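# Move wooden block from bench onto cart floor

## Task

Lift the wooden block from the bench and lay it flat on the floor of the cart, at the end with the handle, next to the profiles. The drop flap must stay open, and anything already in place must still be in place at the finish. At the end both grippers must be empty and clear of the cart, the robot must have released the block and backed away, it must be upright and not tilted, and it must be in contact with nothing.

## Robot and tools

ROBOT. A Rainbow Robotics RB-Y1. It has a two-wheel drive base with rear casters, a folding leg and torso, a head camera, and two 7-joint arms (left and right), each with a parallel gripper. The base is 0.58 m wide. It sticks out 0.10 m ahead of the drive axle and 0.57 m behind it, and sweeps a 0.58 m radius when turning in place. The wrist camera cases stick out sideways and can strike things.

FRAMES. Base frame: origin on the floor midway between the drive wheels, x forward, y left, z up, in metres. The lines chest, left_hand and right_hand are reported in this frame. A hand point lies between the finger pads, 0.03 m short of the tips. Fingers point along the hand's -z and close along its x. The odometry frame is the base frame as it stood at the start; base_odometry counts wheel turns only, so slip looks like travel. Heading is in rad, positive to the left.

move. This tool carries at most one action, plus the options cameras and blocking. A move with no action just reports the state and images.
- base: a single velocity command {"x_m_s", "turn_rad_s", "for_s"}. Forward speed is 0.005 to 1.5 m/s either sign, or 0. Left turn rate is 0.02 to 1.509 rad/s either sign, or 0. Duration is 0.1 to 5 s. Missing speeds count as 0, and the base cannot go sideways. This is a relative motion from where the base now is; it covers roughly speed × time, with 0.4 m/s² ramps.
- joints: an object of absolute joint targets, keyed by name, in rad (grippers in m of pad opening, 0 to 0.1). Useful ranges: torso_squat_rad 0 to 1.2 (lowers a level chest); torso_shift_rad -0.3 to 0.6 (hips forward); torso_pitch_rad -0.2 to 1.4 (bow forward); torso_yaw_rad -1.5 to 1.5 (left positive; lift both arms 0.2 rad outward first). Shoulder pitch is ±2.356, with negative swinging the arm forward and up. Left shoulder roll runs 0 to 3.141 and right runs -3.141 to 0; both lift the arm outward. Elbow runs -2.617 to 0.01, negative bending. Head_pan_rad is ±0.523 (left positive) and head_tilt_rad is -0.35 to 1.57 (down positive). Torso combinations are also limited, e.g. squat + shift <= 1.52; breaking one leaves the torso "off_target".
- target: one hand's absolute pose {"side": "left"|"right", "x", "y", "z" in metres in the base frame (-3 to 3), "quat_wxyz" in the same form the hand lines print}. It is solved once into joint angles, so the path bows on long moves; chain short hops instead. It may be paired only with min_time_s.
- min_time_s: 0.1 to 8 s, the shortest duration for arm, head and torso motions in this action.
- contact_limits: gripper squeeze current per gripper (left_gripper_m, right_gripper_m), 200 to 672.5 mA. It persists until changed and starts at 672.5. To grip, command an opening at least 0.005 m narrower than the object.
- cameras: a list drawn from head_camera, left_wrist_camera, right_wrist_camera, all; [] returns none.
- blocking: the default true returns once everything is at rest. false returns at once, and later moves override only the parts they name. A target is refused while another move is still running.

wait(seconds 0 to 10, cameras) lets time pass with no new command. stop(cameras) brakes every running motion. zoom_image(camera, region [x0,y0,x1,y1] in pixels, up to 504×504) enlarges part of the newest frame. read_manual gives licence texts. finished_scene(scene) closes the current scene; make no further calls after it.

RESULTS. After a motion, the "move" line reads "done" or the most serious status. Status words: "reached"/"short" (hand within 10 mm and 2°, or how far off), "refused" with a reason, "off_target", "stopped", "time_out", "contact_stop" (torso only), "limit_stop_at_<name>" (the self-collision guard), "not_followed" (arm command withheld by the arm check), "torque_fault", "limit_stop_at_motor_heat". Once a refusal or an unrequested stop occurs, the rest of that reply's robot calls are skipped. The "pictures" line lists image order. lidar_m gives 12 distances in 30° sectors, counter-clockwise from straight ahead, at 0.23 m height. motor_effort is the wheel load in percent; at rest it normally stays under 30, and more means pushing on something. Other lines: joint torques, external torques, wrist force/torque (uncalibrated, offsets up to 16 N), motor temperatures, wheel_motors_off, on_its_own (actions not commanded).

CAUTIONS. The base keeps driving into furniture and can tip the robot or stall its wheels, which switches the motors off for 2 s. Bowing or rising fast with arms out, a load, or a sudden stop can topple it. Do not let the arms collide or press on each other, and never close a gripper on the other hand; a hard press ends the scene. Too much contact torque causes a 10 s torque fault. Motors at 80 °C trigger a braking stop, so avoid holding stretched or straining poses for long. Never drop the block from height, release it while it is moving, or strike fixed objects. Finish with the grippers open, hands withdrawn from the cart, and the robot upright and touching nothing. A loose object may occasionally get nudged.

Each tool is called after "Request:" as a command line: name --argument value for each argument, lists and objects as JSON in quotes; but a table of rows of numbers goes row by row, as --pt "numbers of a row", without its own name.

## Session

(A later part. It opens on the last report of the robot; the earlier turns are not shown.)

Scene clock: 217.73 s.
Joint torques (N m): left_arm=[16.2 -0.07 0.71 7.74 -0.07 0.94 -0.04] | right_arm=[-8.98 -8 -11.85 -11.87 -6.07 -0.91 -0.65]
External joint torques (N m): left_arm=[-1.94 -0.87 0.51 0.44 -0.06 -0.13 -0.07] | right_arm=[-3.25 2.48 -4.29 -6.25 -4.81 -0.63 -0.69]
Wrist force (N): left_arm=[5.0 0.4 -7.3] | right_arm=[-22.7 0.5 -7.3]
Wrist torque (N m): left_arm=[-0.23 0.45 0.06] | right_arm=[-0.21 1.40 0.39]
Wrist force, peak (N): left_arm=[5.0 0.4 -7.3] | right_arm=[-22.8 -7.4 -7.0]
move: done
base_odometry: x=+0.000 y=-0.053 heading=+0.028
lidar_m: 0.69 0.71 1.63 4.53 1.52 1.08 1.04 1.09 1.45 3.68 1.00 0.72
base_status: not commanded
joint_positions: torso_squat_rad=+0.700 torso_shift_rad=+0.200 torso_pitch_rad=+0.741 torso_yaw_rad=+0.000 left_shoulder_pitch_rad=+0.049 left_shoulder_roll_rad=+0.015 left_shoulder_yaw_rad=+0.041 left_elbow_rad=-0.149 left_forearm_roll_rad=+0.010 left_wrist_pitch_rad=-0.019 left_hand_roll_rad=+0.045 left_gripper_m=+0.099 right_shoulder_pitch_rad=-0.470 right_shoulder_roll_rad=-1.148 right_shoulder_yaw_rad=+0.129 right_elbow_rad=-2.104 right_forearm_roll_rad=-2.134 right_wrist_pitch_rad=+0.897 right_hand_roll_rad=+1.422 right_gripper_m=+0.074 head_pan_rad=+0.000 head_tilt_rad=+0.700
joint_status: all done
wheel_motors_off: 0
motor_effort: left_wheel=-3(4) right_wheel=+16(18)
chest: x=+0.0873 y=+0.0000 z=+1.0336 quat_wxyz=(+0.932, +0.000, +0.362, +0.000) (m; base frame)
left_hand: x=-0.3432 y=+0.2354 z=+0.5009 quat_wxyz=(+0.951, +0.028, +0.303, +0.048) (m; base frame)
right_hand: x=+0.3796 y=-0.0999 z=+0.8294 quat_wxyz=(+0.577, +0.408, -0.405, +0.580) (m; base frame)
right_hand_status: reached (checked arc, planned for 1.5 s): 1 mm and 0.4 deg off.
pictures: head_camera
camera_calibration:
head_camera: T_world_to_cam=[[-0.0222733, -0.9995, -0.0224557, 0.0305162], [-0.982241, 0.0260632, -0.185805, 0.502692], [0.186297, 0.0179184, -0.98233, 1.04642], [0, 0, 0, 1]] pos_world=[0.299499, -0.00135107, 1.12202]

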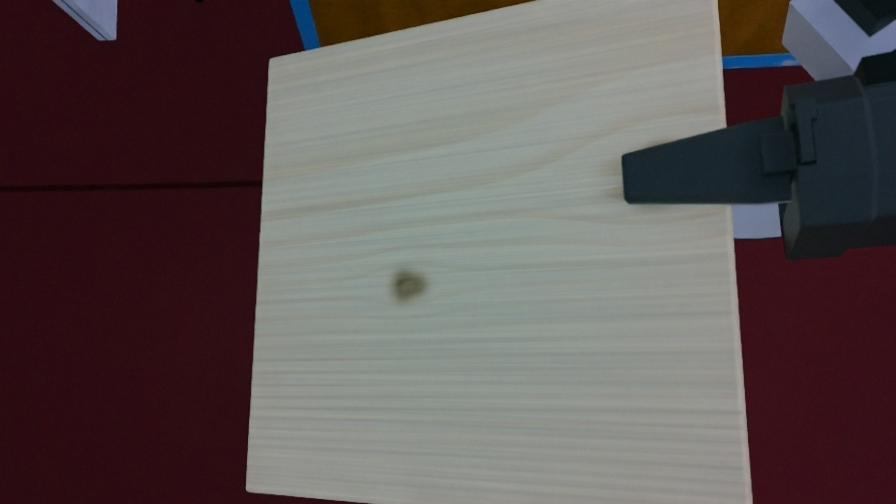

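Request:
move --joints '{"torso_squat_rad": 0.75, "torso_shift_rad": 0.3, "torso_pitch_rad": 1.1}' --min_time_s 1.5

Request:
move --target '{"side": "right", "x": 0.44, "y": -0.09, "z": 0.76, "quat_wxyz": [0.561, 0.4305, -0.4305, 0.561]}' --min_time_s 1.5 --cameras '["head_camera"]'

Scene clock: 228.23 s.
Joint torques (N m): left_arm=[21.57 -0.4 1.26 10.14 -0.09 1.35 0.09] | right_arm=[-4.19 -5.61 -7.9 -14.07 -6.23 1.83 -0.57]
External joint torques (N m): left_arm=[-2.71 -1.11 1.01 0.51 -0.08 -0.24 0.04] | right_arm=[-3.4 2.6 -2.76 -7.47 -4.94 1.45 -0.62]
Wrist force (N): left_arm=[6.3 0.0 -4.8] | right_arm=[-21.4 -7.7 -6.6]
Wrist torque (N m): left_arm=[-0.15 0.47 0.04] | right_arm=[-0.85 1.33 0.37]
Wrist force, peak (N): left_arm=[5.1 0.6 -7.1] | right_arm=[-23.4 -6.5 -6.8]
move: done
base_odometry: x=+0.000 y=-0.053 heading=+0.028
lidar_m: 0.69 0.72 1.61 4.54 1.52 1.10 1.02 1.09 1.45 3.68 1.00 0.74
base_status: not commanded
joint_positions: torso_squat_rad=+0.750 torso_shift_rad=+0.300 torso_pitch_rad=+1.101 torso_yaw_rad=+0.000 left_shoulder_pitch_rad=+0.049 left_shoulder_roll_rad=+0.015 left_shoulder_yaw_rad=+0.041 left_elbow_rad=-0.149 left_forearm_roll_rad=+0.010 left_wrist_pitch_rad=-0.019 left_hand_roll_rad=+0.045 left_gripper_m=+0.099 right_shoulder_pitch_rad=-0.470 right_shoulder_roll_rad=-1.148 right_shoulder_yaw_rad=+0.129 right_elbow_rad=-2.104 right_forearm_roll_rad=-2.134 right_wrist_pitch_rad=+0.897 right_hand_roll_rad=+1.422 right_gripper_m=+0.074 head_pan_rad=+0.000 head_tilt_rad=+0.700
joint_status: all done
wheel_motors_off: 0
motor_effort: left_wheel=-5(6) right_wheel=+13(18)
chest: x=+0.1994 y=+0.0000 z=+0.9100 quat_wxyz=(+0.852, +0.000, +0.523, +0.000) (m; base frame)
left_hand: x=-0.3912 y=+0.2354 z=+0.5631 quat_wxyz=(+0.882, +0.036, +0.469, +0.042) (m; base frame)
right_hand: x=+0.4013 y=-0.1000 z=+0.6158 quat_wxyz=(+0.640, +0.505, -0.295, +0.498) (m; base frame)
pictures: none

Scene clock: 230.07 s.
Joint torques (N m): left_arm=[21.61 -0.08 1 10.27 -0.06 1.44 0.03] | right_arm=[-3.62 -5.42 -9.44 -11.38 -5.88 -1.44 -0.53]
External joint torques (N m): left_arm=[-2.67 -0.79 0.76 0.64 -0.05 -0.15 -0.01] | right_arm=[-2.44 1.81 -3.26 -6.06 -4.74 -1.04 -0.58]
Wrist force (N): left_arm=[6.0 0.2 -5.0] | right_arm=[-23.6 1.0 -5.5]
Wrist torque (N m): left_arm=[-0.17 0.48 0.09] | right_arm=[-0.20 1.46 0.39]
Wrist force, peak (N): left_arm=[6.8 0.5 -5.4] | right_arm=[-23.1 -9.3 -6.5]
move: done
base_odometry: x=+0.000 y=-0.053 heading=+0.028
lidar_m: 0.69 0.71 1.62 4.54 1.52 1.08 1.02 1.09 1.45 3.68 1.00 0.73
base_status: not commanded
joint_positions: torso_squat_rad=+0.750 torso_shift_rad=+0.300 torso_pitch_rad=+1.101 torso_yaw_rad=+0.000 left_shoulder_pitch_rad=+0.049 left_shoulder_roll_rad=+0.015 left_shoulder_yaw_rad=+0.041 left_elbow_rad=-0.149 left_forearm_roll_rad=+0.010 left_wrist_pitch_rad=-0.019 left_hand_roll_rad=+0.045 left_gripper_m=+0.099 right_shoulder_pitch_rad=-0.292 right_shoulder_roll_rad=-1.232 right_shoulder_yaw_rad=-0.360 right_elbow_rad=-2.484 right_forearm_roll_rad=-2.223 right_wrist_pitch_rad=+0.783 right_hand_roll_rad=+1.367 right_gripper_m=+0.074 head_pan_rad=+0.000 head_tilt_rad=+0.700
joint_status: all done
wheel_motors_off: 0
motor_effort: left_wheel=-5(5) right_wheel=+13(16)
chest: x=+0.1994 y=+0.0000 z=+0.9100 quat_wxyz=(+0.852, +0.000, +0.523, +0.000) (m; base frame)
left_hand: x=-0.3912 y=+0.2354 z=+0.5631 quat_wxyz=(+0.882, +0.036, +0.469, +0.042) (m; base frame)
right_hand: x=+0.4402 y=-0.0896 z=+0.7589 quat_wxyz=(+0.561, +0.430, -0.430, +0.561) (m; base frame)
right_hand_status: reached (checked arc, planned for 1.5 s): 1 mm and 0.1 deg off.
pictures: head_camera
camera_calibration:
head_camera: T_world_to_cam=[[-0.0287536, -0.9995, -0.0131722, 0.0230796], [-0.984735, 0.0260608, 0.1721, 0.264591], [-0.171671, 0.0179196, -0.984991, 0.977903], [0, 0, 0, 1]] pos_world=[0.429093, -0.00135108, 0.917994]

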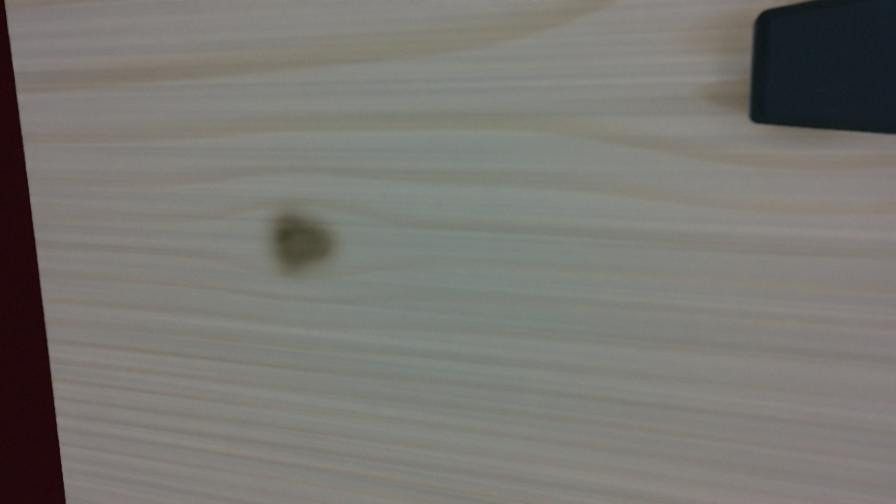

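Request:
move --target '{"side": "right", "x": 0.44, "y": -0.115, "z": 0.76, "quat_wxyz": [0.561, 0.4305, -0.4305, 0.561]}' --min_time_s 0.7

Request:
move --base '{"x_m_s": 0.2, "for_s": 1.2}' --joints '{"head_tilt_rad": -0.2}' --cameras '["head_camera"]'

Scene clock: 234.80 s.
Joint torques (N m): left_arm=[21.59 -0.39 1.18 10.17 -0.13 1.48 0.06] | right_arm=[-2.65 -3.39 -9.2 -9.83 -6.63 -1 -0.23]
External joint torques (N m): left_arm=[-2.69 -1.1 0.93 0.53 -0.12 -0.11 0.01] | right_arm=[-2.36 3.58 -2.83 -4.86 -5.32 -0.72 -0.28]
Wrist force (N): left_arm=[6.1 0.5 -4.9] | right_arm=[-23.3 0.9 -5.2]
Wrist torque (N m): left_arm=[-0.21 0.45 0.04] | right_arm=[-0.27 1.44 0.19]
Wrist force, peak (N): left_arm=[6.8 1.0 -5.7] | right_arm=[-24.5 2.5 -5.7]
move: done
base_odometry: x=+0.000 y=-0.053 heading=+0.028
lidar_m: 0.69 0.71 1.61 4.54 1.52 1.09 1.04 1.09 1.45 3.69 1.00 0.73
base_status: not commanded
joint_positions: torso_squat_rad=+0.750 torso_shift_rad=+0.300 torso_pitch_rad=+1.101 torso_yaw_rad=+0.000 left_shoulder_pitch_rad=+0.049 left_shoulder_roll_rad=+0.015 left_shoulder_yaw_rad=+0.041 left_elbow_rad=-0.149 left_forearm_roll_rad=+0.010 left_wrist_pitch_rad=-0.019 left_hand_roll_rad=+0.045 left_gripper_m=+0.099 right_shoulder_pitch_rad=-0.215 right_shoulder_roll_rad=-1.176 right_shoulder_yaw_rad=-0.476 right_elbow_rad=-2.439 right_forearm_roll_rad=-2.294 right_wrist_pitch_rad=+0.902 right_hand_roll_rad=+1.434 right_gripper_m=+0.074 head_pan_rad=+0.000 head_tilt_rad=+0.700
joint_status: all done
wheel_motors_off: 0
motor_effort: left_wheel=-4(5) right_wheel=+14(16)
chest: x=+0.1994 y=+0.0000 z=+0.9100 quat_wxyz=(+0.852, +0.000, +0.523, +0.000) (m; base frame)
left_hand: x=-0.3912 y=+0.2354 z=+0.5631 quat_wxyz=(+0.882, +0.036, +0.469, +0.042) (m; base frame)
right_hand: x=+0.4401 y=-0.1149 z=+0.7591 quat_wxyz=(+0.562, +0.430, -0.430, +0.561) (m; base frame)
right_hand_status: reached (checked arc, planned for 0.7 s): 1 mm and 0.1 deg off.
pictures: none

Scene clock: 236.90 s.
Joint torques (N m): left_arm=[21.79 -0.38 0.72 10.26 -0.09 1.48 0.03] | right_arm=[-2.55 -3.31 -8.95 -10.17 -6.42 -0.79 -0.13]
External joint torques (N m): left_arm=[-2.49 -1.09 0.48 0.63 -0.09 -0.11 -0.02] | right_arm=[-2.27 3.66 -2.57 -5.2 -5.11 -0.52 -0.18]
Wrist force (N): left_arm=[6.1 -0.6 -4.8] | right_arm=[-23.1 0.9 -5.2]
Wrist torque (N m): left_arm=[-0.08 0.49 0.00] | right_arm=[-0.24 1.43 0.22]
Wrist force, peak (N): left_arm=[6.5 0.2 -5.6] | right_arm=[-25.1 -0.2 -5.3]
move: done
base_odometry: x=+0.240 y=-0.046 heading=+0.028
lidar_m: 0.45 0.46 0.92 4.56 1.86 1.33 1.28 1.33 1.79 4.53 0.67 0.48
base_status: done (sent for 1.2 of 1.2 s)
joint_positions: torso_squat_rad=+0.750 torso_shift_rad=+0.300 torso_pitch_rad=+1.101 torso_yaw_rad=+0.000 left_shoulder_pitch_rad=+0.049 left_shoulder_roll_rad=+0.015 left_shoulder_yaw_rad=+0.041 left_elbow_rad=-0.149 left_forearm_roll_rad=+0.010 left_wrist_pitch_rad=-0.019 left_hand_roll_rad=+0.045 left_gripper_m=+0.099 right_shoulder_pitch_rad=-0.215 right_shoulder_roll_rad=-1.176 right_shoulder_yaw_rad=-0.476 right_elbow_rad=-2.438 right_forearm_roll_rad=-2.294 right_wrist_pitch_rad=+0.902 right_hand_roll_rad=+1.434 right_gripper_m=+0.074 head_pan_rad=+0.000 head_tilt_rad=-0.200
joint_status: all done
wheel_motors_off: 0
motor_effort: left_wheel=-2(24) right_wheel=+2(42)
chest: x=+0.1994 y=+0.0000 z=+0.9099 quat_wxyz=(+0.852, +0.000, +0.523, +0.000) (m; base frame)
left_hand: x=-0.3912 y=+0.2354 z=+0.5631 quat_wxyz=(+0.882, +0.036, +0.469, +0.042) (m; base frame)
right_hand: x=+0.4402 y=-0.1149 z=+0.7591 quat_wxyz=(+0.562, +0.430, -0.430, +0.561) (m; base frame)
pictures: head_camera
camera_calibration:
head_camera: T_world_to_cam=[[-0.00762489, -0.999502, -0.0306332, 0.0321214], [-0.746999, 0.0260589, -0.664314, 0.992914], [0.664781, 0.0178177, -0.746825, 0.419919], [0, 0, 0, 1]] pos_world=[0.462796, -0.00125083, 0.974197]

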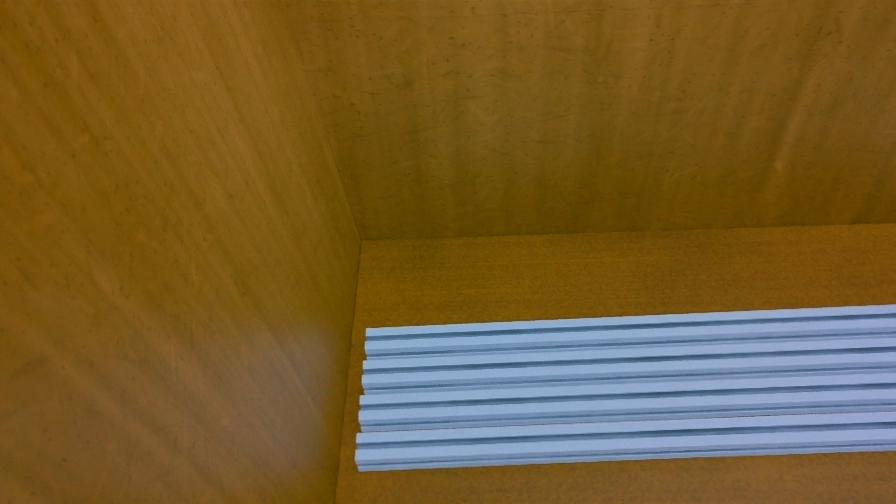

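Request:
move --base '{"x_m_s": -0.2, "for_s": 1.0}' --joints '{"head_tilt_rad": 0.0}' --cameras '["head_camera"]'

Scene clock: 247.10 s.
Joint torques (N m): left_arm=[21.51 -0.1 1.09 10.14 0 1.3 0.03] | right_arm=[-3 -3.67 -9.33 -10.05 -6.4 -0.84 -0.18]
External joint torques (N m): left_arm=[-2.77 -0.81 0.84 0.51 0.01 -0.29 -0.02] | right_arm=[-2.72 3.3 -2.95 -5.08 -5.08 -0.57 -0.23]
Wrist force (N): left_arm=[6.6 -0.1 -5.6] | right_arm=[-23.5 0.8 -4.5]
Wrist torque (N m): left_arm=[-0.15 0.53 0.05] | right_arm=[-0.23 1.41 0.22]
Wrist force, peak (N): left_arm=[7.2 0.1 -5.5] | right_arm=[-24.7 -1.1 -5.4]
move: done
base_odometry: x=+0.040 y=-0.052 heading=+0.027
lidar_m: 0.65 0.68 1.60 4.72 1.58 1.14 1.08 1.10 1.51 3.86 0.96 0.69
base_status: done (sent for 1 of 1 s)
joint_positions: torso_squat_rad=+0.750 torso_shift_rad=+0.300 torso_pitch_rad=+1.101 torso_yaw_rad=+0.000 left_shoulder_pitch_rad=+0.049 left_shoulder_roll_rad=+0.015 left_shoulder_yaw_rad=+0.041 left_elbow_rad=-0.149 left_forearm_roll_rad=+0.010 left_wrist_pitch_rad=-0.019 left_hand_roll_rad=+0.045 left_gripper_m=+0.099 right_shoulder_pitch_rad=-0.215 right_shoulder_roll_rad=-1.176 right_shoulder_yaw_rad=-0.476 right_elbow_rad=-2.438 right_forearm_roll_rad=-2.294 right_wrist_pitch_rad=+0.902 right_hand_roll_rad=+1.434 right_gripper_m=+0.074 head_pan_rad=+0.000 head_tilt_rad=+0.000
joint_status: all done
wheel_motors_off: 0
motor_effort: left_wheel=-13(24) right_wheel=+3(24)
chest: x=+0.1993 y=+0.0000 z=+0.9100 quat_wxyz=(+0.852, +0.000, +0.523, +0.000) (m; base frame)
left_hand: x=-0.3912 y=+0.2354 z=+0.5631 quat_wxyz=(+0.882, +0.036, +0.469, +0.042) (m; base frame)
right_hand: x=+0.4401 y=-0.1149 z=+0.7592 quat_wxyz=(+0.562, +0.430, -0.430, +0.561) (m; base frame)
pictures: head_camera
camera_calibration:
head_camera: T_world_to_cam=[[-0.0135083, -0.9995, -0.0285982, 0.0324035], [-0.864022, 0.0260631, -0.502778, 0.87981], [0.503272, 0.0179178, -0.863942, 0.597607], [0, 0, 0, 1]] pos_world=[0.459854, -0.00125107, 0.959574]

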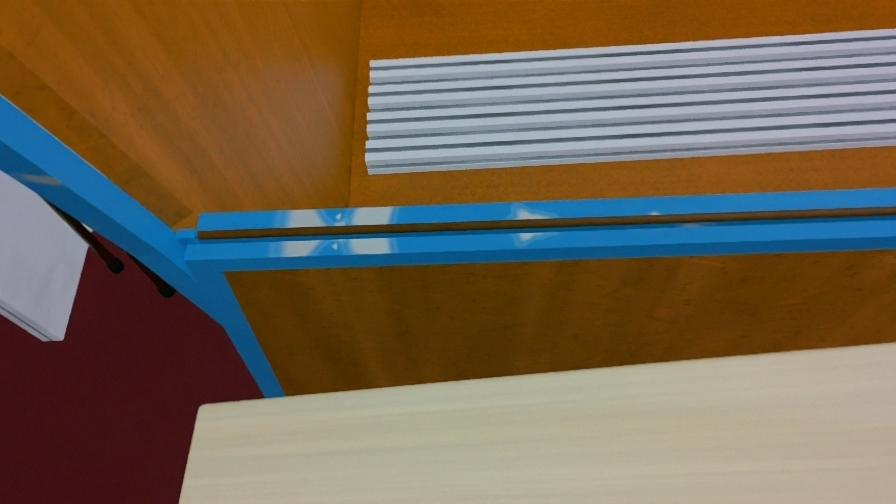

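Request:
move --target '{"side": "right", "x": 0.44, "y": -0.115, "z": 0.76, "quat_wxyz": [0.5482, 0.4402, -0.4206, 0.5736]}' --min_time_s 0.7

Request:
move --base '{"x_m_s": 0.2, "for_s": 2.1}' --joints '{"head_tilt_rad": 0.5}' --cameras '["head_camera", "right_wrist_camera"]'

Scene clock: 264.83 s.
Joint torques (N m): left_arm=[21.14 -0.23 0.88 10.33 -0.1 1.48 0.04] | right_arm=[-6.37 -6.32 -6.68 -9.03 -6.83 -0.59 -0.05]
External joint torques (N m): left_arm=[-3.15 -0.94 0.63 0.69 -0.09 -0.11 -0.01] | right_arm=[-5.59 1.06 -0.11 -4.22 -5.48 -0.34 -0.1]
Wrist force (N): left_arm=[5.8 0.1 -4.5] | right_arm=[-23.4 0.6 -5.2]
Wrist torque (N m): left_arm=[-0.18 0.44 0.05] | right_arm=[-0.25 1.41 0.18]
Wrist force, peak (N): left_arm=[7.0 -0.1 -5.5] | right_arm=[-24.2 0.6 -5.2]
move: done
base_odometry: x=+0.040 y=-0.052 heading=+0.027
lidar_m: 0.65 0.68 1.61 4.72 1.59 1.14 1.08 1.14 1.51 3.86 0.95 0.68
base_status: not commanded
joint_positions: torso_squat_rad=+0.750 torso_shift_rad=+0.300 torso_pitch_rad=+1.101 torso_yaw_rad=+0.000 left_shoulder_pitch_rad=+0.049 left_shoulder_roll_rad=+0.015 left_shoulder_yaw_rad=+0.041 left_elbow_rad=-0.149 left_forearm_roll_rad=+0.010 left_wrist_pitch_rad=-0.019 left_hand_roll_rad=+0.045 left_gripper_m=+0.099 right_shoulder_pitch_rad=-0.250 right_shoulder_roll_rad=-1.204 right_shoulder_yaw_rad=-0.462 right_elbow_rad=-2.411 right_forearm_roll_rad=-2.315 right_wrist_pitch_rad=+0.936 right_hand_roll_rad=+1.445 right_gripper_m=+0.074 head_pan_rad=+0.000 head_tilt_rad=+0.000
joint_status: all done
wheel_motors_off: 0
motor_effort: left_wheel=-13(14) right_wheel=+3(6)
chest: x=+0.1993 y=+0.0000 z=+0.9100 quat_wxyz=(+0.852, +0.000, +0.523, +0.000) (m; base frame)
left_hand: x=-0.3912 y=+0.2354 z=+0.5631 quat_wxyz=(+0.882, +0.036, +0.469, +0.042) (m; base frame)
right_hand: x=+0.4402 y=-0.1156 z=+0.7595 quat_wxyz=(+0.550, +0.438, -0.420, +0.573) (m; base frame)
right_hand_status: reached (checked arc, planned for 0.7 s): 1 mm and 0.3 deg off.
pictures: none

Scene clock: 267.80 s.
Joint torques (N m): left_arm=[16.96 -0.06 0.96 10.08 -0.11 1.48 0.05] | right_arm=[-4.53 -4.88 -7.78 -9.64 -6.59 -0.82 -0.26]
External joint torques (N m): left_arm=[-7.27 -0.83 0.71 0.47 -0.11 -0.11 0] | right_arm=[-3.69 2.55 -1.2 -4.85 -5.24 -0.55 -0.31]
Wrist force (N): left_arm=[6.3 0.1 -5.4] | right_arm=[-23.5 0.9 -5.5]
Wrist torque (N m): left_arm=[-0.15 0.50 0.06] | right_arm=[-0.26 1.36 0.20]
Wrist force, peak (N): left_arm=[8.7 1.5 -5.1] | right_arm=[-30.6 -5.4 -8.1]
move: done
base_odometry: x=+0.459 y=-0.040 heading=+0.027
lidar_m: 0.32 0.34 0.77 3.97 2.15 1.55 1.49 1.56 2.11 0.97 0.41 0.34
base_status: done (sent for 2.1 of 2.1 s)
joint_positions: torso_squat_rad=+0.751 torso_shift_rad=+0.298 torso_pitch_rad=+1.096 torso_yaw_rad=+0.001 left_shoulder_pitch_rad=+0.050 left_shoulder_roll_rad=+0.015 left_shoulder_yaw_rad=+0.041 left_elbow_rad=-0.149 left_forearm_roll_rad=+0.010 left_wrist_pitch_rad=-0.019 left_hand_roll_rad=+0.045 left_gripper_m=+0.099 right_shoulder_pitch_rad=-0.251 right_shoulder_roll_rad=-1.204 right_shoulder_yaw_rad=-0.462 right_elbow_rad=-2.411 right_forearm_roll_rad=-2.315 right_wrist_pitch_rad=+0.936 right_hand_roll_rad=+1.445 right_gripper_m=+0.074 head_pan_rad=+0.000 head_tilt_rad=+0.500
joint_status: all done
wheel_motors_off: 0
on_its_own: the wheels pushed hard for 0.2 s: something may have held the robot back, and base_odometry may count slip
motor_effort: left_wheel=+37(70) right_wheel=+49(100)
chest: x=+0.1973 y=-0.0004 z=+0.9112 quat_wxyz=(+0.853, +0.000, +0.521, +0.000) (m; base frame)
left_hand: x=-0.3922 y=+0.2351 z=+0.5628 quat_wxyz=(+0.882, +0.037, +0.467, +0.043) (m; base frame)
right_hand: x=+0.4389 y=-0.1157 z=+0.7616 quat_wxyz=(+0.549, +0.438, -0.422, +0.574) (m; base frame)
pictures: head_camera, right_wrist_camera
camera_calibration:
head_camera: T_world_to_cam=[[-0.0250693, -0.999489, -0.0198258, 0.0277766], [-0.999181, 0.0256821, -0.0312817, 0.467407], [0.0317749, 0.0190253, -0.999314, 0.915277], [0, 0, 0, 1]] pos_world=[0.438638, -0.00165499, 0.929821]
right_wrist_camera: T_world_to_cam=[[0.043065, -0.2342, -0.971234, 0.692539], [-0.83954, -0.53547, 0.0918958, 0.263623], [-0.541588, 0.811432, -0.219681, 0.571133], [0, 0, 0, 1]] pos_world=[0.500817, -0.16008, 0.773858]

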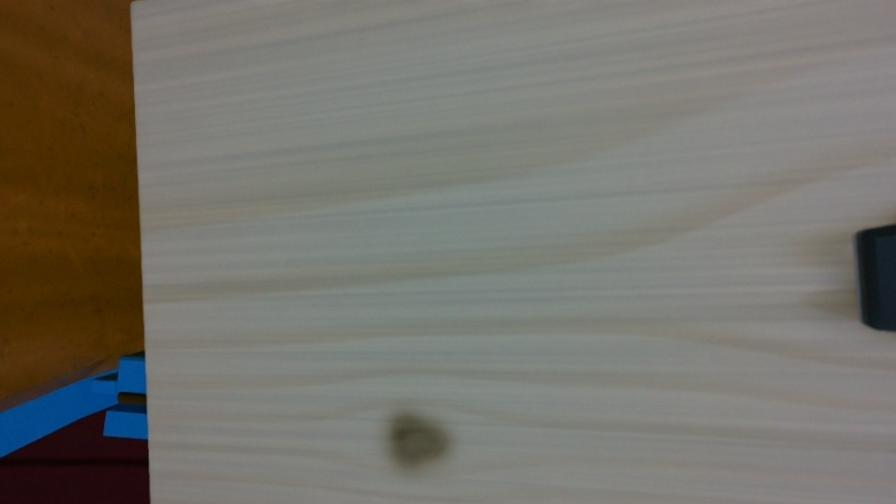

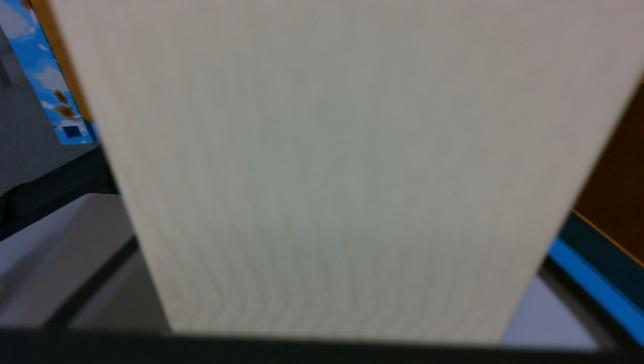

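Request:
move --base '{"x_m_s": -0.2, "for_s": 1.6}' --cameras '["head_camera"]'

Scene clock: 274.93 s.
Joint torques (N m): left_arm=[21.33 -0.19 1.08 9.95 -0.02 1.44 0.1] | right_arm=[-4.65 -4.42 -7.59 -9.62 -6.64 -0.76 -0.31]
External joint torques (N m): left_arm=[-2.96 -0.9 0.83 0.31 -0.01 -0.15 0.05] | right_arm=[-3.85 2.96 -1.02 -4.82 -5.29 -0.5 -0.36]
Wrist force (N): left_arm=[6.0 0.2 -5.5] | right_arm=[-23.6 1.6 -4.9]
Wrist torque (N m): left_arm=[-0.14 0.47 0.06] | right_arm=[-0.25 1.39 0.27]
Wrist force, peak (N): left_arm=[6.4 0.6 -6.0] | right_arm=[-25.7 -1.9 -6.2]
move: done
base_odometry: x=+0.139 y=-0.049 heading=+0.027
lidar_m: 0.63 0.70 1.57 4.80 1.70 1.23 1.17 1.23 1.67 4.41 0.84 0.65
base_status: done (sent for 1.6 of 1.6 s)
joint_positions: torso_squat_rad=+0.750 torso_shift_rad=+0.300 torso_pitch_rad=+1.101 torso_yaw_rad=+0.000 left_shoulder_pitch_rad=+0.049 left_shoulder_roll_rad=+0.015 left_shoulder_yaw_rad=+0.041 left_elbow_rad=-0.149 left_forearm_roll_rad=+0.010 left_wrist_pitch_rad=-0.019 left_hand_roll_rad=+0.045 left_gripper_m=+0.099 right_shoulder_pitch_rad=-0.251 right_shoulder_roll_rad=-1.204 right_shoulder_yaw_rad=-0.461 right_elbow_rad=-2.411 right_forearm_roll_rad=-2.315 right_wrist_pitch_rad=+0.936 right_hand_roll_rad=+1.445 right_gripper_m=+0.074 head_pan_rad=+0.000 head_tilt_rad=+0.500
joint_status: not commanded
wheel_motors_off: 0
motor_effort: left_wheel=+5(38) right_wheel=-4(27)
chest: x=+0.1993 y=+0.0000 z=+0.9100 quat_wxyz=(+0.852, +0.000, +0.523, +0.000) (m; base frame)
left_hand: x=-0.3912 y=+0.2354 z=+0.5631 quat_wxyz=(+0.882, +0.036, +0.469, +0.042) (m; base frame)
right_hand: x=+0.4402 y=-0.1155 z=+0.7595 quat_wxyz=(+0.550, +0.439, -0.420, +0.574) (m; base frame)
pictures: head_camera
camera_calibration:
head_camera: T_world_to_cam=[[-0.0254647, -0.999502, -0.0186236, 0.0272468], [-0.999296, 0.0259643, -0.027099, 0.465605], [0.027569, 0.0179204, -0.999459, 0.914905], [0, 0, 0, 1]] pos_world=[0.440748, -0.00125137, 0.927536]

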